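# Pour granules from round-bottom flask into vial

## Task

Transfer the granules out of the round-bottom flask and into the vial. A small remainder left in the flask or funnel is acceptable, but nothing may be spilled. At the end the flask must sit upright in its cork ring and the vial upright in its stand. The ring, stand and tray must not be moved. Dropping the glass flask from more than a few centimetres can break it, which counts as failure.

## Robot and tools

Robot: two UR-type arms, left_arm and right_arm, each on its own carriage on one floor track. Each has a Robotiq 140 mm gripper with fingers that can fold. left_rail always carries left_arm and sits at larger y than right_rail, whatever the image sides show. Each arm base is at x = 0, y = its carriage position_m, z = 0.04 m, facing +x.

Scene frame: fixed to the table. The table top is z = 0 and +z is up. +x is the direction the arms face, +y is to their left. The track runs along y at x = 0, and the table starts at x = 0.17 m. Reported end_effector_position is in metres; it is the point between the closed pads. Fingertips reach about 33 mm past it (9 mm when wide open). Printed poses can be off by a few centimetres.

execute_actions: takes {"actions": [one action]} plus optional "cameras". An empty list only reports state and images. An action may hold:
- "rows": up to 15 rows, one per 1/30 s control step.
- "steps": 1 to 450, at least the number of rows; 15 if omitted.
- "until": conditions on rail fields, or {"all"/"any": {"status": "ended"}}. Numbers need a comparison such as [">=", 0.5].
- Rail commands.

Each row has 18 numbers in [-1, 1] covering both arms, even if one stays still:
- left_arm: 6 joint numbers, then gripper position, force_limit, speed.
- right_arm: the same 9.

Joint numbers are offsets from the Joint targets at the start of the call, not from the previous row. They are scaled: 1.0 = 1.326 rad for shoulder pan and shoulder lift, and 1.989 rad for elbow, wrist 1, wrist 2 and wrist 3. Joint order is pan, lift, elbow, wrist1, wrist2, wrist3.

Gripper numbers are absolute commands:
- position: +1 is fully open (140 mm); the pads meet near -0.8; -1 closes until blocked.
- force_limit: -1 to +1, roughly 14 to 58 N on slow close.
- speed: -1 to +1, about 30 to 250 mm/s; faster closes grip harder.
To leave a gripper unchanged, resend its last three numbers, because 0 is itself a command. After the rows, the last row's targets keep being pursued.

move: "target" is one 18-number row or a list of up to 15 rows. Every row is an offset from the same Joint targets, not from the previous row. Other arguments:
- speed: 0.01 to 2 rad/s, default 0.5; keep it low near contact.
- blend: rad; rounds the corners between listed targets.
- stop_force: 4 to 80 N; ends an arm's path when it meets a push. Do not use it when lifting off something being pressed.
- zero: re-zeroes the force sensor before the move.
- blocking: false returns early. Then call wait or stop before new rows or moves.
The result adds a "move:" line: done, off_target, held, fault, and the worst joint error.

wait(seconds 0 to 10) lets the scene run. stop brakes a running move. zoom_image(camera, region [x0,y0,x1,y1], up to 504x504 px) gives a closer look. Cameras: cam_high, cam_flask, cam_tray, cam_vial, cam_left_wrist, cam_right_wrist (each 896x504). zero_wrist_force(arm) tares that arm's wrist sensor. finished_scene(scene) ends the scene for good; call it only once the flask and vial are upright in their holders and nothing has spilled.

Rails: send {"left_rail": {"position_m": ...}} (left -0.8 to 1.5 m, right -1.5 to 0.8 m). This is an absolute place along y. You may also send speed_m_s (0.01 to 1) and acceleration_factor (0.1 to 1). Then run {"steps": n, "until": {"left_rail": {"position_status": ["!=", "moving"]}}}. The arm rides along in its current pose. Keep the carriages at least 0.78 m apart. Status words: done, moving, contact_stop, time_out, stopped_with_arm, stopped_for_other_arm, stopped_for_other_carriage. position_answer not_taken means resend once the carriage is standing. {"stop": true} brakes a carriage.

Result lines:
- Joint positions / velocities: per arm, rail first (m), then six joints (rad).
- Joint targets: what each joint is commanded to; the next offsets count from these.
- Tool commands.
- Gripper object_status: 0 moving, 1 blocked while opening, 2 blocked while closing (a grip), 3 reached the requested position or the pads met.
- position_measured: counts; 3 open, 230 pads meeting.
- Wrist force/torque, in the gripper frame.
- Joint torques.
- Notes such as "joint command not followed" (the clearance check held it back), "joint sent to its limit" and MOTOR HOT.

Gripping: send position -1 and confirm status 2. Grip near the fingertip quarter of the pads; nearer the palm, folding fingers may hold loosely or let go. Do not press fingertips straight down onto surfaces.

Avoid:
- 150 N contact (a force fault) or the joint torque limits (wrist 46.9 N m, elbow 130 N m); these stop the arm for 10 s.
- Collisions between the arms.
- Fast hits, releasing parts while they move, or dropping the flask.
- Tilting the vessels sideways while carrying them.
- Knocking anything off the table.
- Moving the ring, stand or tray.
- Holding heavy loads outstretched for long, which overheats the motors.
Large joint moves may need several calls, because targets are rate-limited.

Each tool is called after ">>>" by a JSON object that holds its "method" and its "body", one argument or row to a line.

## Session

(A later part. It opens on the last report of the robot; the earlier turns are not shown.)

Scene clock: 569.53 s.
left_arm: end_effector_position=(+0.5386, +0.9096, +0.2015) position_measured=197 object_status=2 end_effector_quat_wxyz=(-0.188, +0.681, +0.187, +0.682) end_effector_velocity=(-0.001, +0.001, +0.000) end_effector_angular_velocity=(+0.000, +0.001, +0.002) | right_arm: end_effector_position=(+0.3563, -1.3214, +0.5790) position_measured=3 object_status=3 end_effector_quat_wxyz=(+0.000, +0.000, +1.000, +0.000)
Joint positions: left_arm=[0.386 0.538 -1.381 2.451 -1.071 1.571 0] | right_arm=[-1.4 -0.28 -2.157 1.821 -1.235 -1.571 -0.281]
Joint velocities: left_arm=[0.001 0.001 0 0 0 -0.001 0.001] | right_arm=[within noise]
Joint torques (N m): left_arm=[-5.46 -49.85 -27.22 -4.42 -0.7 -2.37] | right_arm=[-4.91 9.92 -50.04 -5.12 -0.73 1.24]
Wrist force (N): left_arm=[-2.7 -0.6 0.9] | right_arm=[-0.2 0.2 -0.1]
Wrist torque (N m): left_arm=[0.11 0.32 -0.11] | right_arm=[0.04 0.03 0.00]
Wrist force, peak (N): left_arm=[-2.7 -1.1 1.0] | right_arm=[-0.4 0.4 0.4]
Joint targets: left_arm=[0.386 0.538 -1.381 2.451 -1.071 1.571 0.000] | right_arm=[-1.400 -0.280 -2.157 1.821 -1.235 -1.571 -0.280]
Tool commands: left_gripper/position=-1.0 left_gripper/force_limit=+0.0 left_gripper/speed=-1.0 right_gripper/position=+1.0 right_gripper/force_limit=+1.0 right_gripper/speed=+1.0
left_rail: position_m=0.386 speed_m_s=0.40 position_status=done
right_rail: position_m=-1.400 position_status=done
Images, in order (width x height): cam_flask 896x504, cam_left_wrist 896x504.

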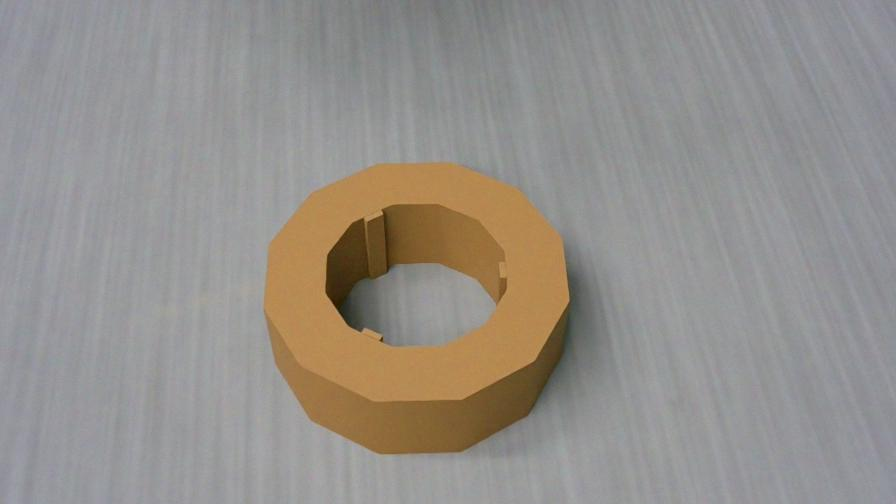

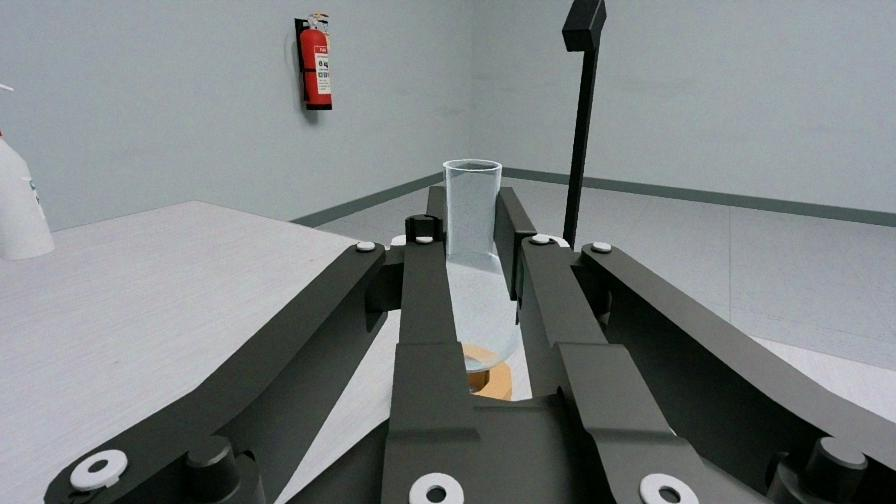

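>>> {"method": "move", "body": {
  "target": [
    [0,0.0903,-0.0918,0.0316,0,0,-1,0,-1,0,0,0,0,0,0,1,1,1],
    [0,0.2340,-0.0824,-0.0737,0,0,-1,0,-1,0,0,0,0,0,0,1,1,1]
  ],
  "speed": [0.2,0.06],
  "cameras": ["cam_left_wrist","cam_flask"]
}}

Scene clock: 579.47 s.
left_arm: end_effector_position=(+0.6263, +0.9620, +0.1030) position_measured=197 object_status=2 end_effector_quat_wxyz=(-0.188, +0.681, +0.187, +0.682) | right_arm: end_effector_position=(+0.3563, -1.3214, +0.5790) position_measured=3 object_status=3 end_effector_quat_wxyz=(+0.000, +0.000, +1.000, +0.000)
Joint positions: left_arm=[0.386 0.538 -1.071 2.287 -1.218 1.571 0] | right_arm=[-1.4 -0.281 -2.157 1.821 -1.235 -1.571 -0.28]
Joint velocities: within noise
Joint torques (N m): left_arm=[-4.01 -53.41 -6.16 -4.86 -0.5 -2.14] | right_arm=[-3.19 12.27 -48.57 -5.28 -0.49 1.47]
Wrist force (N): left_arm=[-0.8 -0.7 0.7] | right_arm=[-0.1 -0.1 0.2]
Wrist torque (N m): left_arm=[0.14 0.19 -0.11] | right_arm=[-0.03 0.01 0.00]
Wrist force, peak (N): left_arm=[-2.7 -0.8 1.0] | right_arm=[-0.6 0.2 0.4]
Joint targets: left_arm=[0.386 0.538 -1.070 2.287 -1.218 1.571 0.000] | right_arm=[-1.400 -0.280 -2.157 1.821 -1.235 -1.571 -0.280]
left_rail: position_m=0.386 speed_m_s=0.40 position_status=done
right_rail: position_m=-1.400 position_status=done
move: done
Images, in order (width x height): cam_flask 896x504, cam_left_wrist 896x504.

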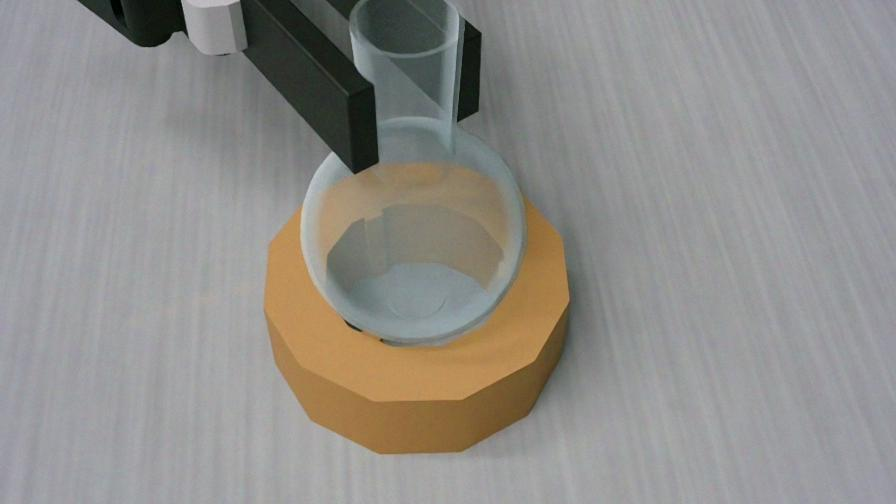

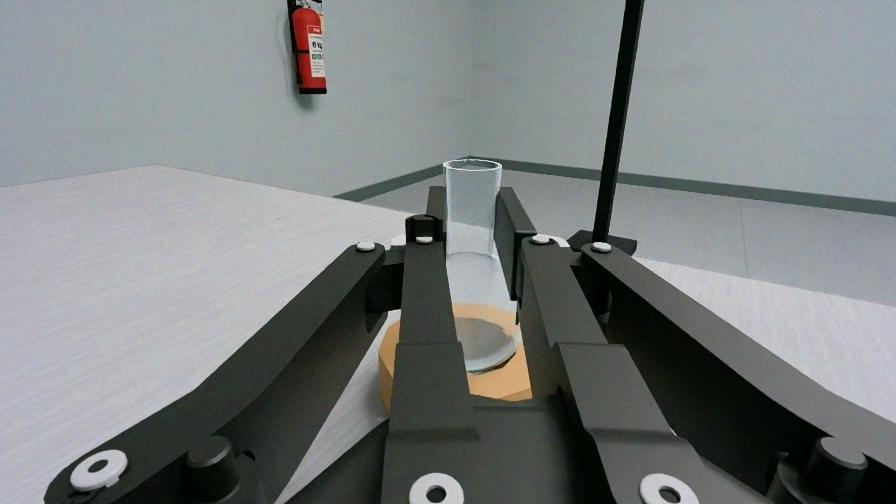

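>>> {"method": "move", "body": {
  "target": [
    [0,0,0,0,0,0,-0.2,0,-1,0,0,0,0,0,0,1,1,1],
    [0,0,0,0,0,0,0.15,0,-1,0,0,0,0,0,0,1,1,1],
    [0,-0.0671,0.1028,-0.0580,0,0,0.15,0,-1,0,0,0,0,0,0,1,1,1]
  ],
  "speed": 0.15,
  "cameras": ["cam_left_wrist","cam_flask"]
}}

Scene clock: 600.63 s.
left_arm: end_effector_position=(+0.5303, +0.9047, +0.1075) position_measured=110 object_status=3 end_effector_quat_wxyz=(-0.188, +0.681, +0.187, +0.682) | right_arm: end_effector_position=(+0.3563, -1.3214, +0.5790) position_measured=3 object_status=3 end_effector_quat_wxyz=(+0.000, +0.000, +1.000, +0.000)
Joint positions: left_arm=[0.386 0.538 -1.159 2.491 -1.333 1.571 0] | right_arm=[-1.4 -0.281 -2.157 1.821 -1.235 -1.571 -0.28]
Joint velocities: within noise
Joint torques (N m): left_arm=[-0.71 -66.44 -3.38 -5.95 -0.46 -2.07] | right_arm=[-3.68 11.17 -50.11 -5.87 -0.31 1.37]
Wrist force (N): left_arm=[-1.4 -0.6 0.7] | right_arm=[-0.2 0.2 0.1]
Wrist torque (N m): left_arm=[0.11 0.17 -0.12] | right_arm=[0.04 0.03 0.00]
Wrist force, peak (N): left_arm=[-2.2 -0.8 1.5] | right_arm=[0.1 0.6 0.3]
Joint targets: left_arm=[0.386 0.538 -1.159 2.491 -1.333 1.571 0.000] | right_arm=[-1.400 -0.280 -2.157 1.821 -1.235 -1.571 -0.280]
left_rail: position_m=0.386 speed_m_s=0.40 position_status=done
right_rail: position_m=-1.400 position_status=done
move: done
Images, in order (width x height): cam_flask 896x504, cam_left_wrist 896x504.

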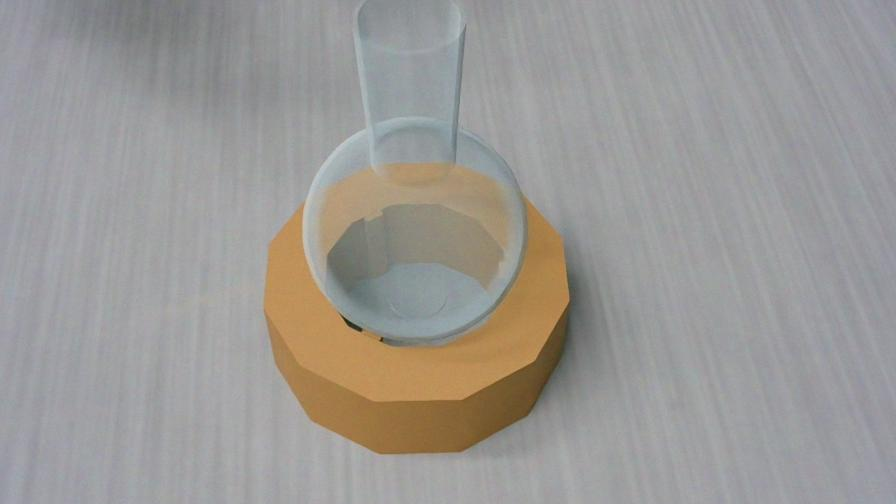

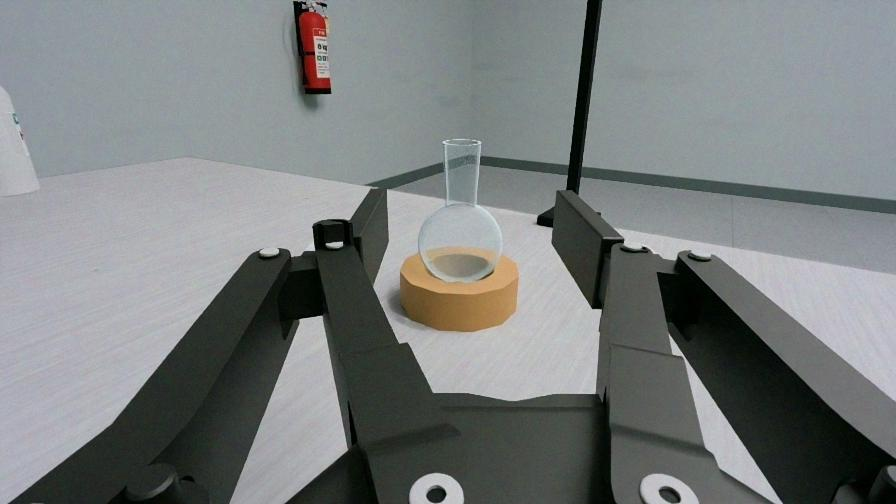

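>>> {"method": "move", "body": {
  "target": [
    [-0.003,-0.2557,0.0578,0.1136,0,0,0.15,0,-1,0,0,0,0,0,0,1,1,1],
    [-0.31,-0.5045,-0.1398,0.0814,-0.7898,-0.0704,0.15,0,-1,0,0,0,0,0,0,1,1,1]
  ],
  "speed": [0.3,0.9],
  "cameras": []
}}

>>> {"method": "move", "body": {
  "target": [-0.0958,-0.0127,-0.0335,-0.3526,-0.7898,0.0704,-0.9,0,-1,0,0,0,0,0,0,1,1,1],
  "speed": 0.9,
  "cameras": []
}}

>>> {"method": "execute_actions", "body": {
  "actions": [
    {"left_rail":{"position_m":0.076},"steps":300,"until":{"left_rail":{"position_status":["!=","moving"]}}}
  ]
}}

Scene clock: 618.23 s.
left_arm: end_effector_position=(+0.3900, +0.9546, +0.5139) position_measured=110 object_status=3 end_effector_quat_wxyz=(-0.266, +0.182, +0.683, +0.655) | right_arm: end_effector_position=(+0.3563, -1.3214, +0.5790) position_measured=3 object_status=3 end_effector_quat_wxyz=(+0.000, +0.000, +1.000, +0.000)
Joint positions: left_arm=[0.386 0.127 -1.828 2.214 -1.171 0.001 -0.139] | right_arm=[-1.4 -0.28 -2.157 1.821 -1.235 -1.571 -0.281]
Joint velocities: within noise
Joint torques (N m): left_arm=[-9.32 -38.89 -55.05 -5.5 0.51 -2.56] | right_arm=[-4.39 11.84 -51.42 -5.78 -0.47 1.15]
Wrist force (N): left_arm=[-1.3 0.0 0.7] | right_arm=[-0.1 0.2 0.1]
Wrist torque (N m): left_arm=[0.20 0.26 -0.10] | right_arm=[0.05 0.02 0.00]
Wrist force, peak (N): left_arm=[-3.0 -0.3 -1.3] | right_arm=[-0.5 0.5 0.1]
Joint targets: left_arm=[0.386 0.127 -1.828 2.213 -1.171 0.001 -0.140] | right_arm=[-1.400 -0.280 -2.157 1.821 -1.235 -1.571 -0.280]
left_rail: position_m=0.386 speed_m_s=0.40 position_status=done
right_rail: position_m=-1.400 position_status=done
move: done
No camera images: "cameras" was empty.

Scene clock: 621.20 s.
left_arm: end_effector_position=(+0.4997, +0.5603, +0.3001) position_measured=232 object_status=0 end_effector_quat_wxyz=(+0.000, +0.000, +1.000, +0.000) | right_arm: end_effector_position=(+0.3563, -1.3214, +0.5790) position_measured=3 object_status=3 end_effector_quat_wxyz=(+0.000, +0.000, +1.000, +0.000)
Joint positions: left_arm=[0.386 0 -1.845 2.147 -1.873 -1.57 0] | right_arm=[-1.4 -0.28 -2.157 1.821 -1.235 -1.571 -0.281]
Joint velocities: within noise
Joint torques (N m): left_arm=[-12.56 -37.08 -57.95 -6.9 -2.59 3.17] | right_arm=[-6.89 10.87 -50.62 -5.69 -0.99 1.21]
Wrist force (N): left_arm=[-0.9 -0.2 0.1] | right_arm=[-0.3 0.3 0.2]
Wrist torque (N m): left_arm=[-0.05 0.18 -0.01] | right_arm=[0.07 0.06 0.00]
Wrist force, peak (N): left_arm=[-1.6 -0.8 -0.5] | right_arm=[0.0 0.6 -0.2]
Joint targets: left_arm=[0.386 0.000 -1.845 2.147 -1.873 -1.570 0.000] | right_arm=[-1.400 -0.280 -2.157 1.821 -1.235 -1.571 -0.280]
left_rail: position_m=0.386 speed_m_s=0.40 position_status=done
right_rail: position_m=-1.400 position_status=done
move: done
No camera images: "cameras" was empty.

Scene clock: 623.47 s.
left_arm: end_effector_position=(+0.4997, +0.2503, +0.3001) position_measured=232 object_status=3 end_effector_quat_wxyz=(+0.000, +0.000, +1.000, +0.000) | right_arm: end_effector_position=(+0.3563, -1.3214, +0.5790) position_measured=3 object_status=3 end_effector_quat_wxyz=(+0.000, +0.000, +1.000, +0.000)
Joint positions: left_arm=[0.076 0 -1.845 2.147 -1.873 -1.57 0] | right_arm=[-1.4 -0.281 -2.157 1.821 -1.235 -1.571 -0.281]
Joint velocities: within noise
Joint torques (N m): left_arm=[-8.08 -37.41 -54.05 -6.18 -1.49 3.52] | right_arm=[-4.43 13.1 -50.78 -6.11 -0.88 1.26]
Wrist force (N): left_arm=[-0.9 0.2 -0.1] | right_arm=[-0.2 -0.1 -0.2]
Wrist torque (N m): left_arm=[0.04 0.18 -0.01] | right_arm=[-0.01 0.04 0.00]
Wrist force, peak (N): left_arm=[-1.5 0.8 -0.1] | right_arm=[0.0 0.7 0.1]
Joint targets: left_arm=[0.076 0.000 -1.845 2.147 -1.873 -1.570 0.000] | right_arm=[-1.400 -0.280 -2.157 1.821 -1.235 -1.571 -0.280]
Tool commands: left_gripper/position=-0.9 left_gripper/force_limit=+0.0 left_gripper/speed=-1.0 right_gripper/position=+1.0 right_gripper/force_limit=+1.0 right_gripper/speed=+1.0
left_rail: position_m=0.076 speed_m_s=0.40 position_status=done
right_rail: position_m=-1.400 position_status=done

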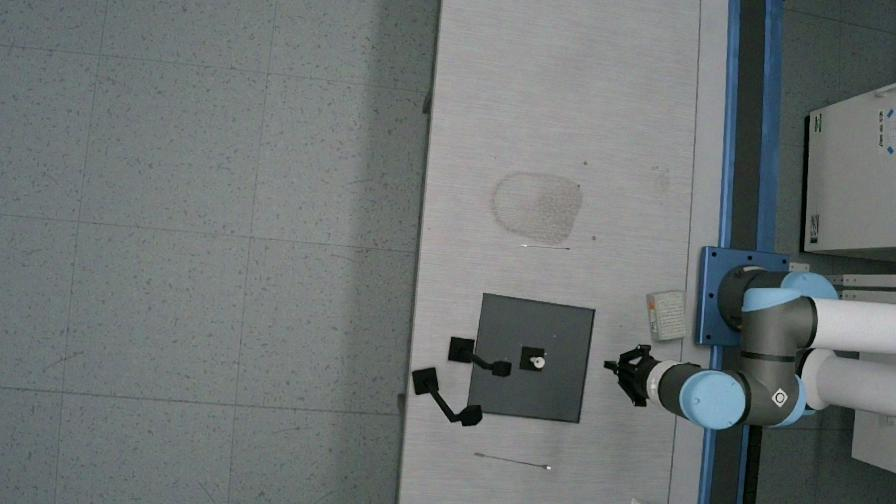

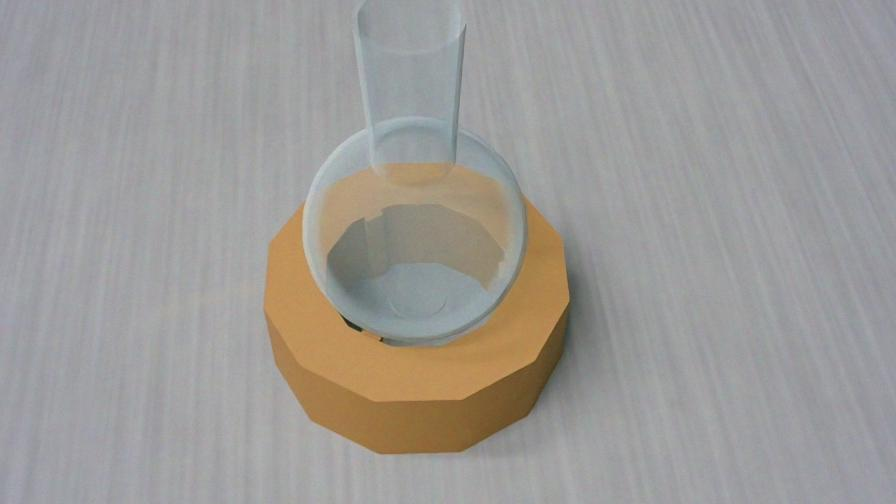

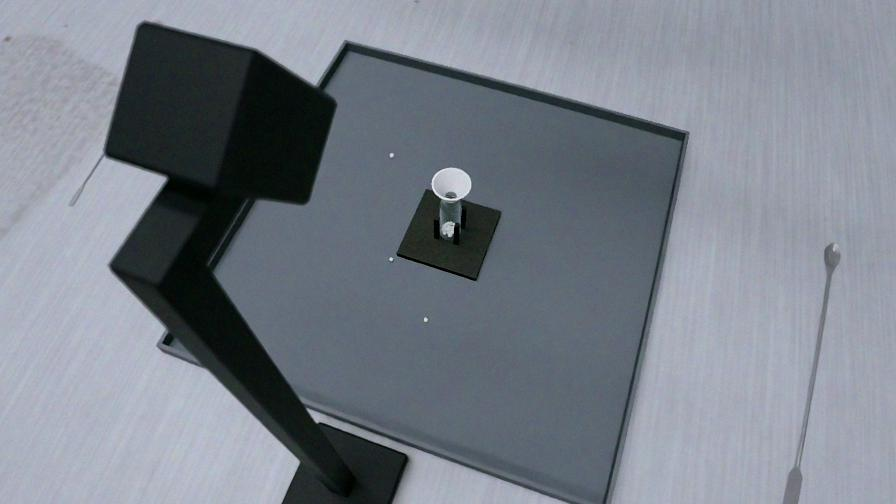

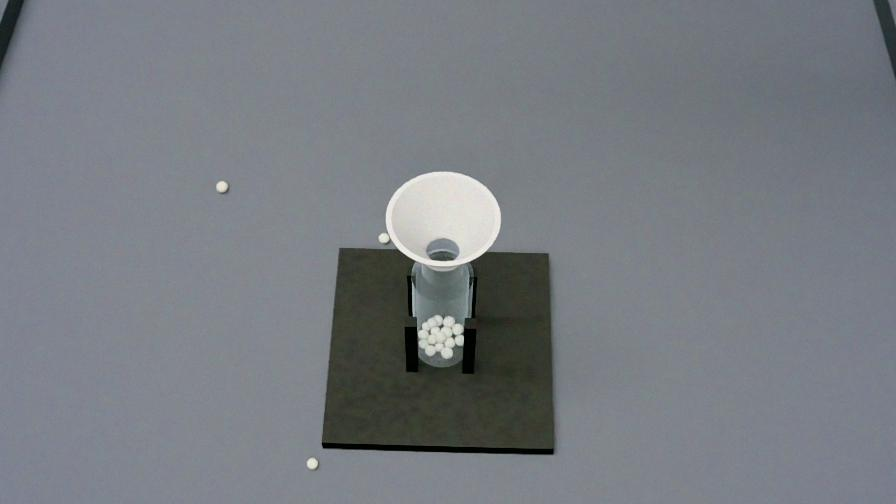

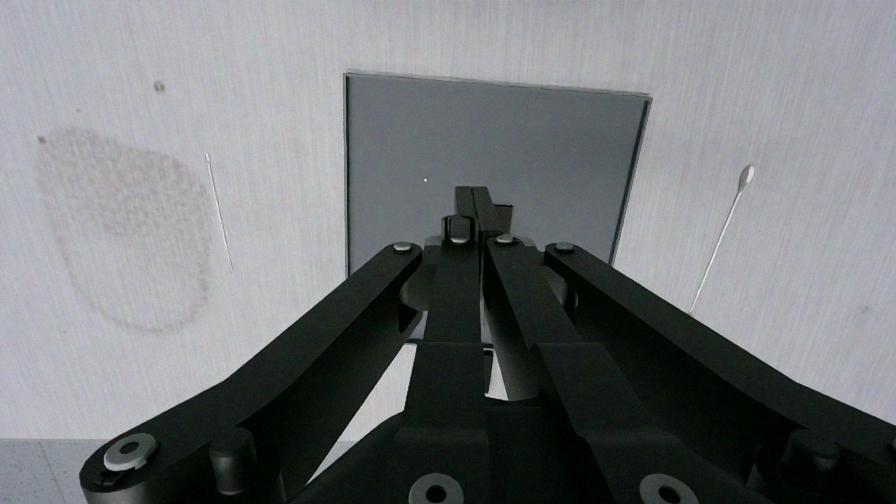

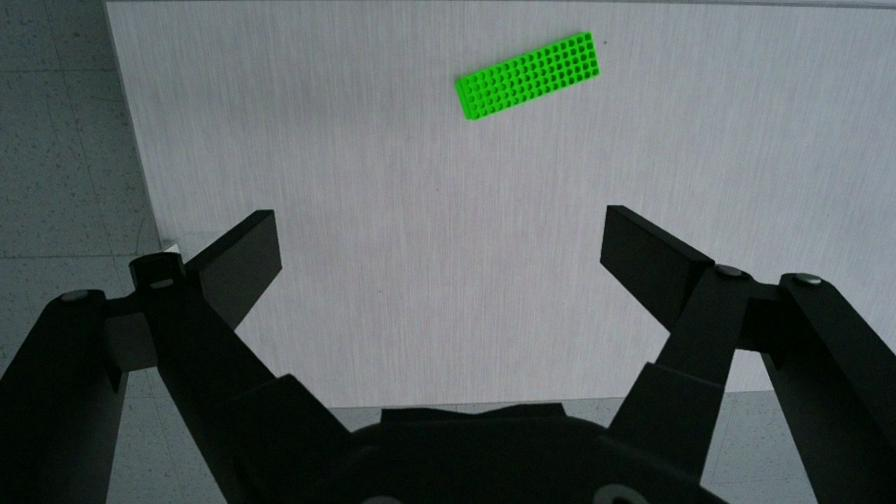

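>>> {"method": "move", "body": {
  "target": [0,0.2148,0.1367,-0.2797,0,0,-0.9,0,-1,0,0,0,0,0,0,1,1,1],
  "speed": 0.4,
  "cameras": ["cam_left_wrist"]
}}

>>> {"method": "move", "body": {
  "target": [0,0.0443,0.0109,-0.0404,0,0,-0.9,0,-1,0,0,0,0,0,0,1,1,1],
  "speed": 0.02,
  "stop_force": 5
}}

Scene clock: 653.73 s.
left_arm: end_effector_position=(+0.4999, +0.2502, +0.0604) position_measured=232 object_status=3 end_effector_quat_wxyz=(+0.000, +0.000, +1.000, +0.000) | right_arm: end_effector_position=(+0.3563, -1.3214, +0.5790) position_measured=3 object_status=3 end_effector_quat_wxyz=(+0.000, +0.000, +1.000, +0.000)
Joint positions: left_arm=[0.076 0 -1.561 2.418 -2.428 -1.57 0] | right_arm=[-1.4 -0.281 -2.157 1.821 -1.235 -1.571 -0.28]
Joint velocities: within noise
Joint torques (N m): left_arm=[5.89 -26.79 -19.02 -6.9 1.3 3.1] | right_arm=[-4.01 11.94 -51.06 -5.93 -0.95 1.18]
Wrist force (N): left_arm=[-0.7 0.4 0.3] | right_arm=[-0.4 0.0 0.2]
Wrist torque (N m): left_arm=[0.11 0.13 -0.03] | right_arm=[0.01 0.07 0.00]
Wrist force, peak (N): left_arm=[-1.0 0.2 -1.8] | right_arm=[-0.4 0.5 0.1]
Joint targets: left_arm=[0.076 0.000 -1.560 2.419 -2.429 -1.570 0.000] | right_arm=[-1.400 -0.280 -2.157 1.821 -1.235 -1.571 -0.280]
left_rail: position_m=0.076 speed_m_s=0.40 position_status=done
right_rail: position_m=-1.400 position_status=done
move: done
Images, in order (width x height): cam_left_wrist 896x504.

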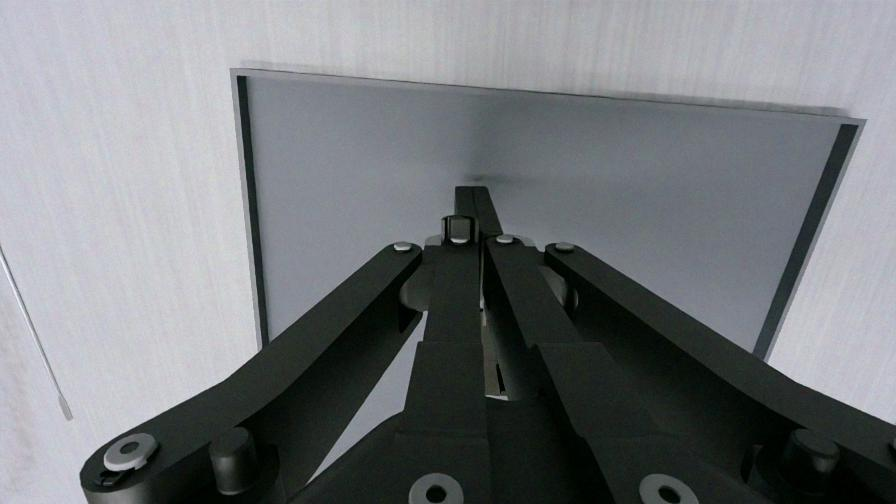

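Scene clock: 658.50 s.
left_arm: end_effector_position=(+0.5000, +0.2502, +0.0356) position_measured=232 object_status=3 end_effector_quat_wxyz=(+0.000, +0.000, +1.000, +0.000) | right_arm: end_effector_position=(+0.3563, -1.3214, +0.5790) position_measured=3 object_status=3 end_effector_quat_wxyz=(+0.000, +0.000, +1.000, +0.000)
Joint positions: left_arm=[0.076 0 -1.512 2.436 -2.494 -1.57 0] | right_arm=[-1.4 -0.281 -2.157 1.821 -1.235 -1.571 -0.28]
Joint velocities: within noise
Joint torques (N m): left_arm=[9.35 -49.25 -37.71 -2.42 1.84 3.1] | right_arm=[-6.24 12.08 -50.26 -5.93 -1 1.28]
Wrist force (N): left_arm=[-1.4 0.5 -6.3] | right_arm=[0.0 0.0 0.3]
Wrist torque (N m): left_arm=[0.05 0.04 -0.03] | right_arm=[0.01 -0.01 0.00]
Wrist force, peak (N): left_arm=[3.9 0.1 -26.0] | right_arm=[-0.2 0.2 0.6]
Joint targets: left_arm=[0.076 0.000 -1.512 2.436 -2.494 -1.570 0.000] | right_arm=[-1.400 -0.280 -2.157 1.821 -1.235 -1.571 -0.280]
left_rail: position_m=0.076 speed_m_s=0.40 position_status=done
right_rail: position_m=-1.400 position_status=done
move: contact (left_arm); left_arm: the wrist 1 is farthest, 0.015 rad from its target

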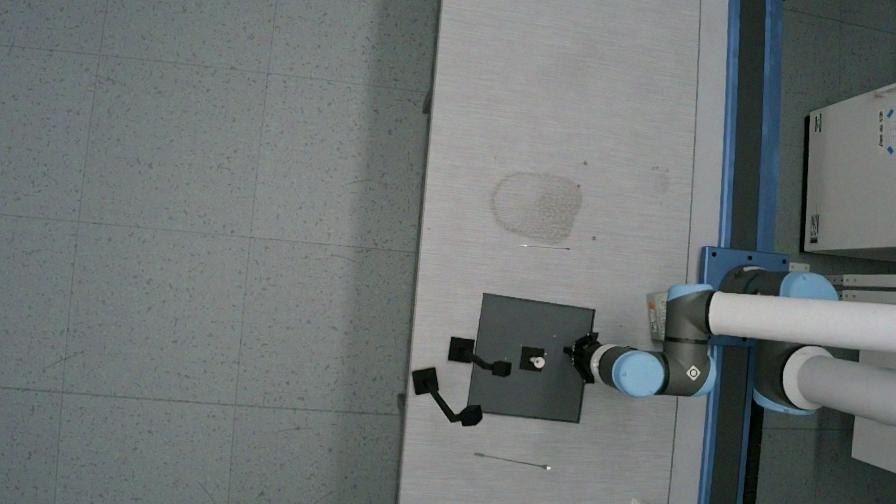

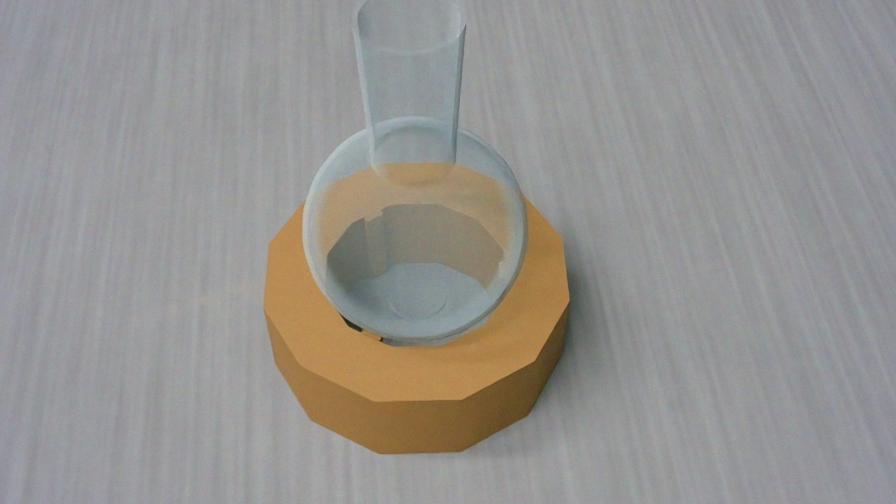

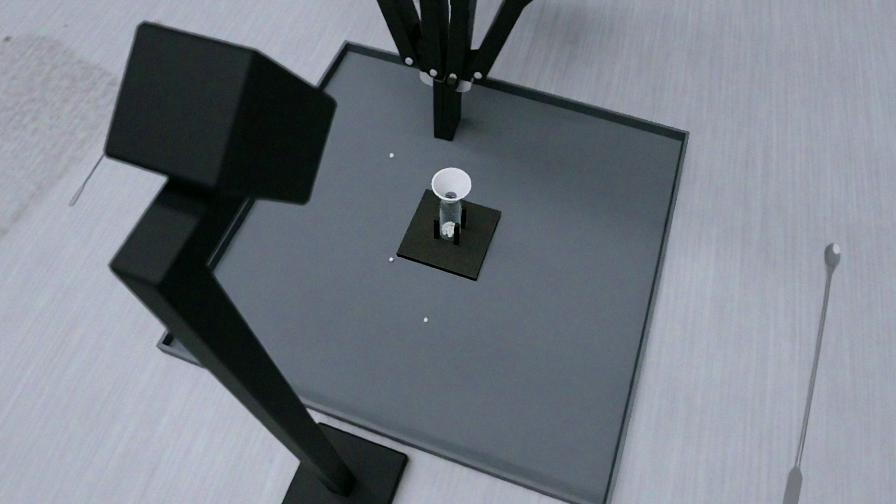

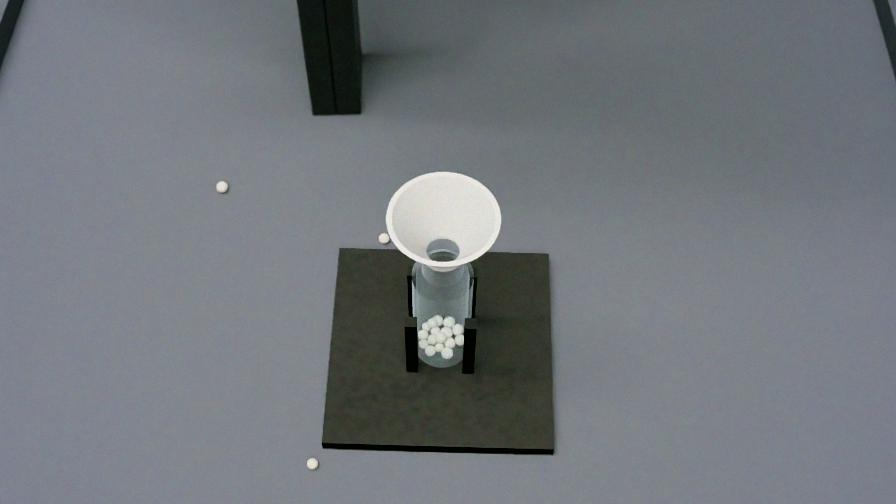

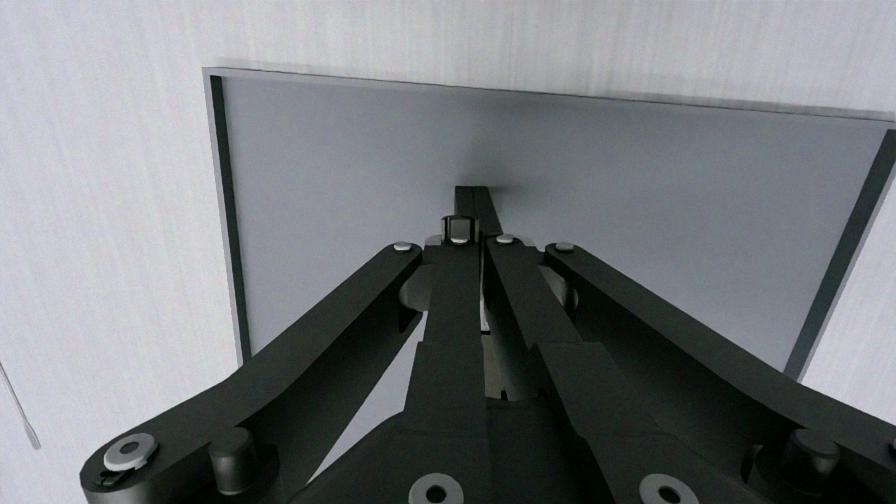

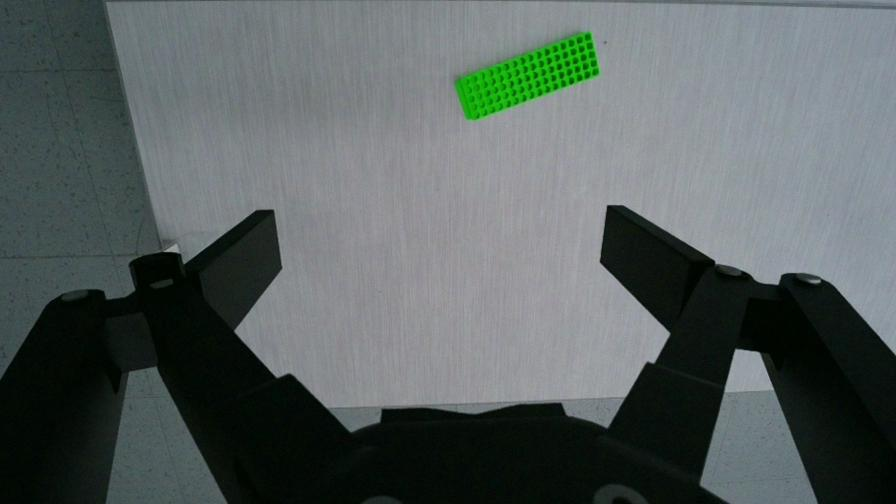

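>>> {"method": "move", "body": {
  "target": [
    [0,-0.0363,-0.0086,0.0325,0,0,-0.5,0,-1,0,0,0,0,0,0,1,1,1],
    [0,0.0121,-0.0431,0.0346,0,0,-0.5,0,-1,0,0,0,0,0,0,1,1,1]
  ],
  "speed": [0.1,0.2],
  "cameras": []
}}

>>> {"method": "execute_actions", "body": {
  "actions": [
    {"left_rail":{"position_m":0.043},"steps":300,"until":{"left_rail":{"position_status":["!=","moving"]}}}
  ],
  "cameras": ["cam_tray","cam_vial"]
}}

Scene clock: 701.00 s.
left_arm: end_effector_position=(+0.5407, +0.2502, +0.0601) position_measured=192 object_status=3 end_effector_quat_wxyz=(+0.000, +0.000, +1.000, +0.000) | right_arm: end_effector_position=(+0.3563, -1.3214, +0.5790) position_measured=3 object_status=3 end_effector_quat_wxyz=(+0.000, +0.000, +1.000, +0.000)
Joint positions: left_arm=[0.076 0 -1.497 2.351 -2.426 -1.57 0] | right_arm=[-1.4 -0.28 -2.157 1.821 -1.235 -1.571 -0.281]
Joint velocities: within noise
Joint torques (N m): left_arm=[9.36 -34.94 -46.66 -2.79 1.85 3] | right_arm=[-5.42 12.96 -49.65 -6.68 -0.38 0.92]
Wrist force (N): left_arm=[-0.9 0.1 0.3] | right_arm=[-0.2 0.1 -0.1]
Wrist torque (N m): left_arm=[0.05 0.15 -0.01] | right_arm=[0.03 0.03 0.00]
Wrist force, peak (N): left_arm=[-1.9 0.7 -6.1] | right_arm=[-0.7 -0.2 0.1]
Joint targets: left_arm=[0.076 0.000 -1.496 2.351 -2.426 -1.570 0.000] | right_arm=[-1.400 -0.280 -2.157 1.821 -1.235 -1.571 -0.280]
left_rail: position_m=0.076 speed_m_s=0.40 position_status=done
right_rail: position_m=-1.400 position_status=done
move: done
No camera images: "cameras" was empty.

Scene clock: 701.90 s.
left_arm: end_effector_position=(+0.5410, +0.2173, +0.0601) position_measured=192 object_status=3 end_effector_quat_wxyz=(+0.000, +0.000, +1.000, +0.000) | right_arm: end_effector_position=(+0.3563, -1.3214, +0.5790) position_measured=3 object_status=3 end_effector_quat_wxyz=(+0.000, +0.000, +1.000, +0.000)
Joint positions: left_arm=[0.043 0 -1.496 2.351 -2.426 -1.57 0] | right_arm=[-1.4 -0.281 -2.157 1.821 -1.235 -1.571 -0.28]
Joint velocities: within noise
Joint torques (N m): left_arm=[9.07 -31.89 -43.26 -3.21 1.87 3.14] | right_arm=[-5.99 11.37 -51.12 -5.97 -0.88 1.7]
Wrist force (N): left_arm=[-1.1 0.4 0.4] | right_arm=[-0.1 0.2 0.2]
Wrist torque (N m): left_arm=[0.11 0.20 0.00] | right_arm=[0.04 0.00 0.00]
Wrist force, peak (N): left_arm=[-0.4 1.4 0.2] | right_arm=[-0.5 0.4 0.1]
Joint targets: left_arm=[0.043 0.000 -1.496 2.351 -2.426 -1.570 0.000] | right_arm=[-1.400 -0.280 -2.157 1.821 -1.235 -1.571 -0.280]
Tool commands: left_gripper/position=-0.5 left_gripper/force_limit=+0.0 left_gripper/speed=-1.0 right_gripper/position=+1.0 right_gripper/force_limit=+1.0 right_gripper/speed=+1.0
left_rail: position_m=0.043 speed_m_s=0.40 position_status=done
right_rail: position_m=-1.400 position_status=done
Images, in order (width x height): cam_tray 896x504, cam_vial 896x504.

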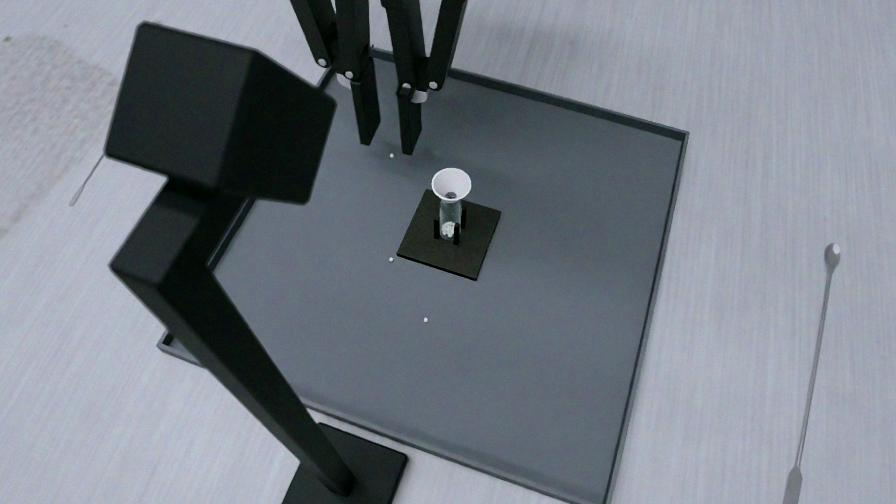

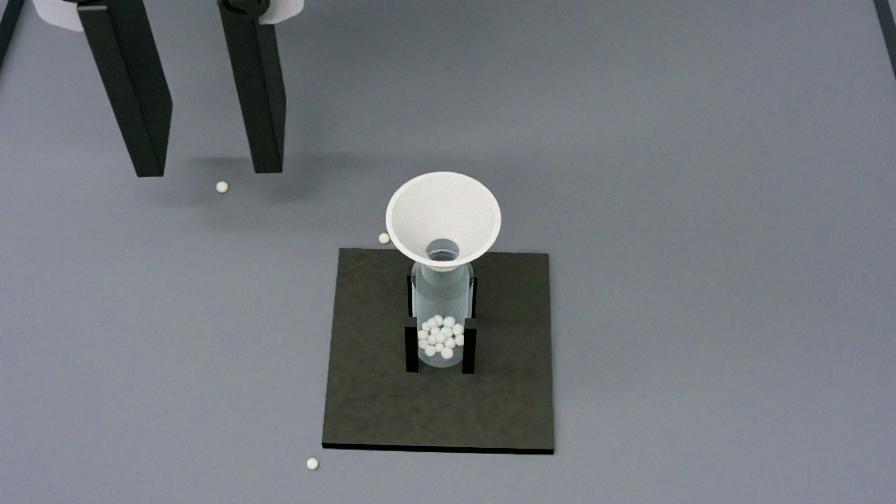

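>>> {"method": "move", "body": {
  "target": [0,0.0321,0.0077,-0.0290,0,0,-0.5,0,-1,0,0,0,0,0,0,1,1,1],
  "speed": 0.04,
  "cameras": ["cam_tray","cam_vial"]
}}

>>> {"method": "zoom_image", "body": {
  "camera": "cam_vial",
  "region": [100, 60, 400, 300]
}}

Scene clock: 709.13 s.
left_arm: end_effector_position=(+0.5413, +0.2172, +0.0368) position_measured=192 object_status=3 end_effector_quat_wxyz=(+0.000, +0.000, +1.000, +0.000) | right_arm: end_effector_position=(+0.3563, -1.3214, +0.5790) position_measured=3 object_status=3 end_effector_quat_wxyz=(+0.000, +0.000, +1.000, +0.000)
Joint positions: left_arm=[0.043 0 -1.454 2.366 -2.483 -1.57 0] | right_arm=[-1.4 -0.281 -2.157 1.821 -1.235 -1.571 -0.281]
Joint velocities: within noise
Joint torques (N m): left_arm=[9.14 -31.87 -17.53 -7.15 1.81 3.16] | right_arm=[-4.6 13.44 -49.63 -6.09 -0.46 1.77]
Wrist force (N): left_arm=[-0.8 0.5 0.4] | right_arm=[-0.3 0.0 -0.2]
Wrist torque (N m): left_arm=[0.11 0.18 0.01] | right_arm=[-0.01 0.05 -0.01]
Wrist force, peak (N): left_arm=[-1.1 0.3 0.1] | right_arm=[-0.6 0.3 0.2]
Joint targets: left_arm=[0.043 0.000 -1.454 2.366 -2.483 -1.570 0.000] | right_arm=[-1.400 -0.280 -2.157 1.821 -1.235 -1.571 -0.280]
left_rail: position_m=0.043 speed_m_s=0.40 position_status=done
right_rail: position_m=-1.400 position_status=done
move: done
Images, in order (width x height): cam_tray 896x504, cam_vial 896x504.

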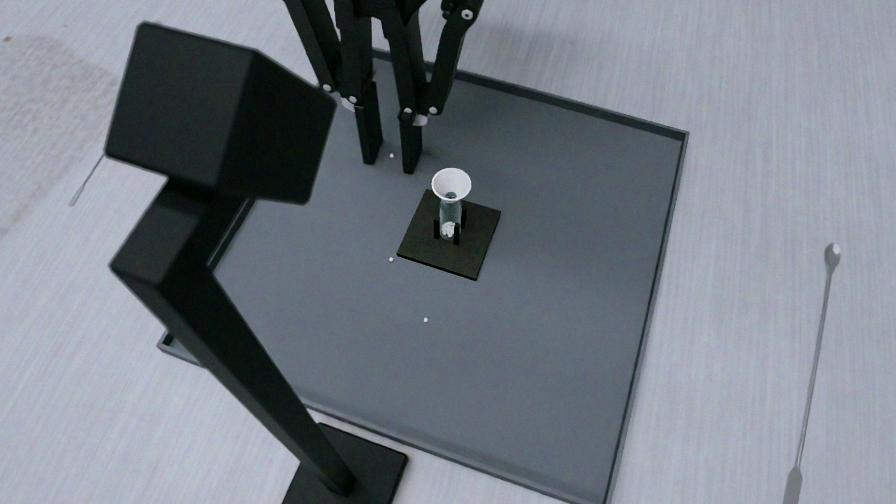

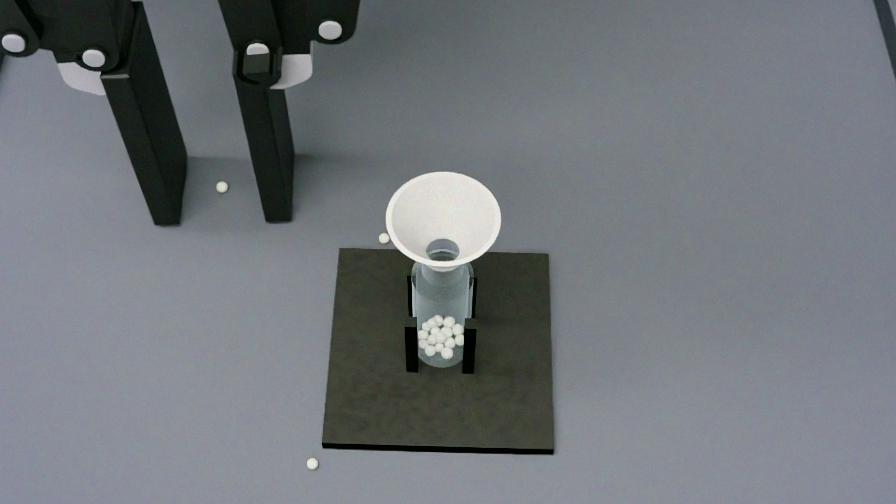

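Scaled by 1.680 from the camera's 896x504 image, which has a finer 1280x720 frame.

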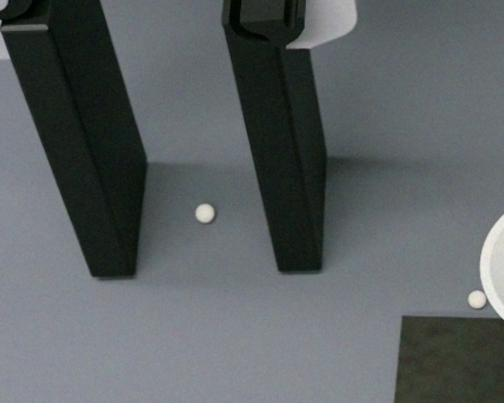

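>>> {"method": "execute_actions", "body": {
  "actions": [
    {"rows":[[0,0,0,0,0,0,-1,-0.5,-1,0,0,0,0,0,0,1,1,1]],"steps":75}
  ],
  "cameras": ["cam_tray","cam_vial"]
}}

>>> {"method": "zoom_image", "body": {
  "camera": "cam_vial",
  "region": [100, 60, 400, 300]
}}

Scene clock: 716.77 s.
left_arm: end_effector_position=(+0.5413, +0.2172, +0.0366) position_measured=231 object_status=3 end_effector_quat_wxyz=(+0.000, +0.000, +1.000, +0.000) | right_arm: end_effector_position=(+0.3563, -1.3214, +0.5790) position_measured=3 object_status=3 end_effector_quat_wxyz=(+0.000, +0.000, +1.000, +0.000)
Joint positions: left_arm=[0.043 0 -1.454 2.366 -2.483 -1.57 0] | right_arm=[-1.4 -0.28 -2.157 1.821 -1.235 -1.571 -0.281]
Joint velocities: within noise
Joint torques (N m): left_arm=[6.57 -33.75 -35 -4.42 1.52 3.18] | right_arm=[-7.62 9.57 -50.12 -5.96 -0.86 0.97]
Wrist force (N): left_arm=[-0.8 0.2 -0.6] | right_arm=[-0.2 0.0 0.1]
Wrist torque (N m): left_arm=[0.05 0.16 0.01] | right_arm=[0.01 0.02 0.00]
Wrist force, peak (N): left_arm=[-1.3 0.4 -0.7] | right_arm=[-0.3 0.6 0.0]
Joint targets: left_arm=[0.043 0.000 -1.454 2.366 -2.483 -1.570 0.000] | right_arm=[-1.400 -0.280 -2.157 1.821 -1.235 -1.571 -0.280]
left_rail: position_m=0.043 speed_m_s=0.40 position_status=done
right_rail: position_m=-1.400 position_status=done
Images, in order (width x height): cam_tray 896x504, cam_vial 896x504.

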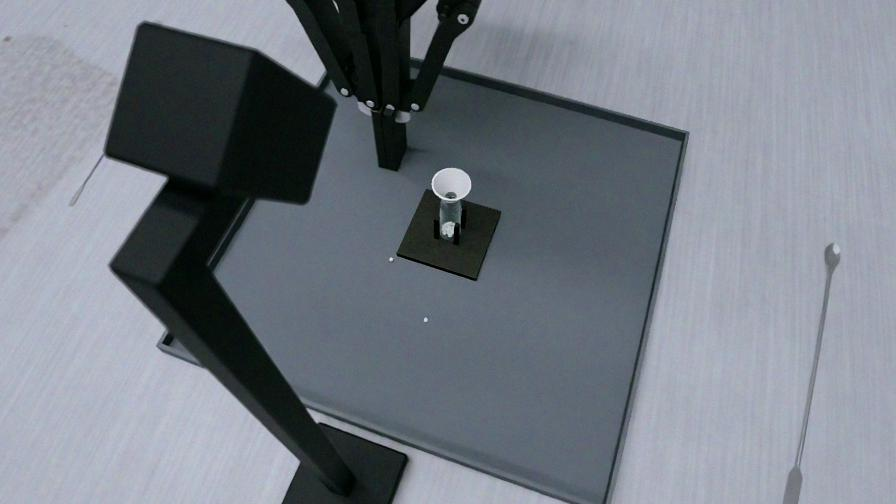

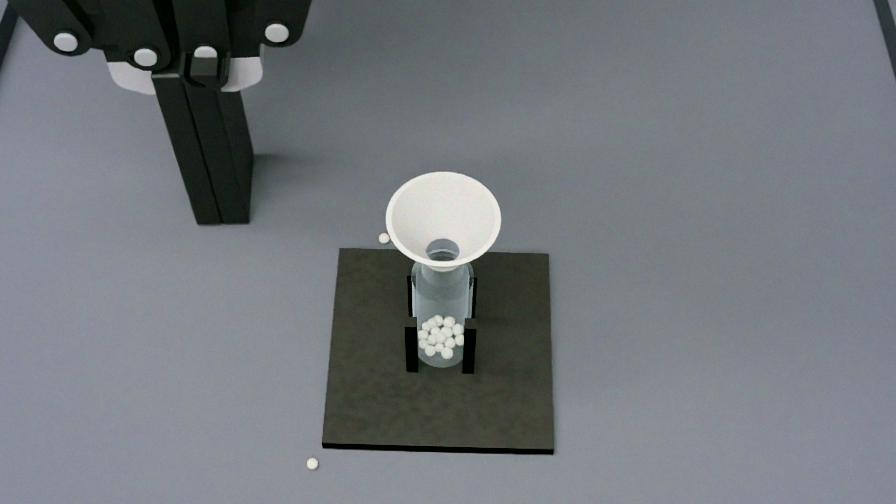

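Scaled by 1.680 from the camera's 896x504 image, which has a finer 1280x720 frame.

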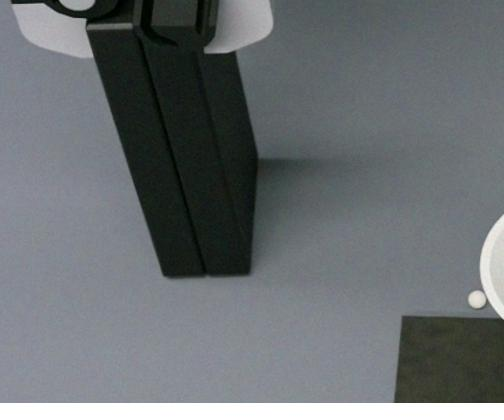

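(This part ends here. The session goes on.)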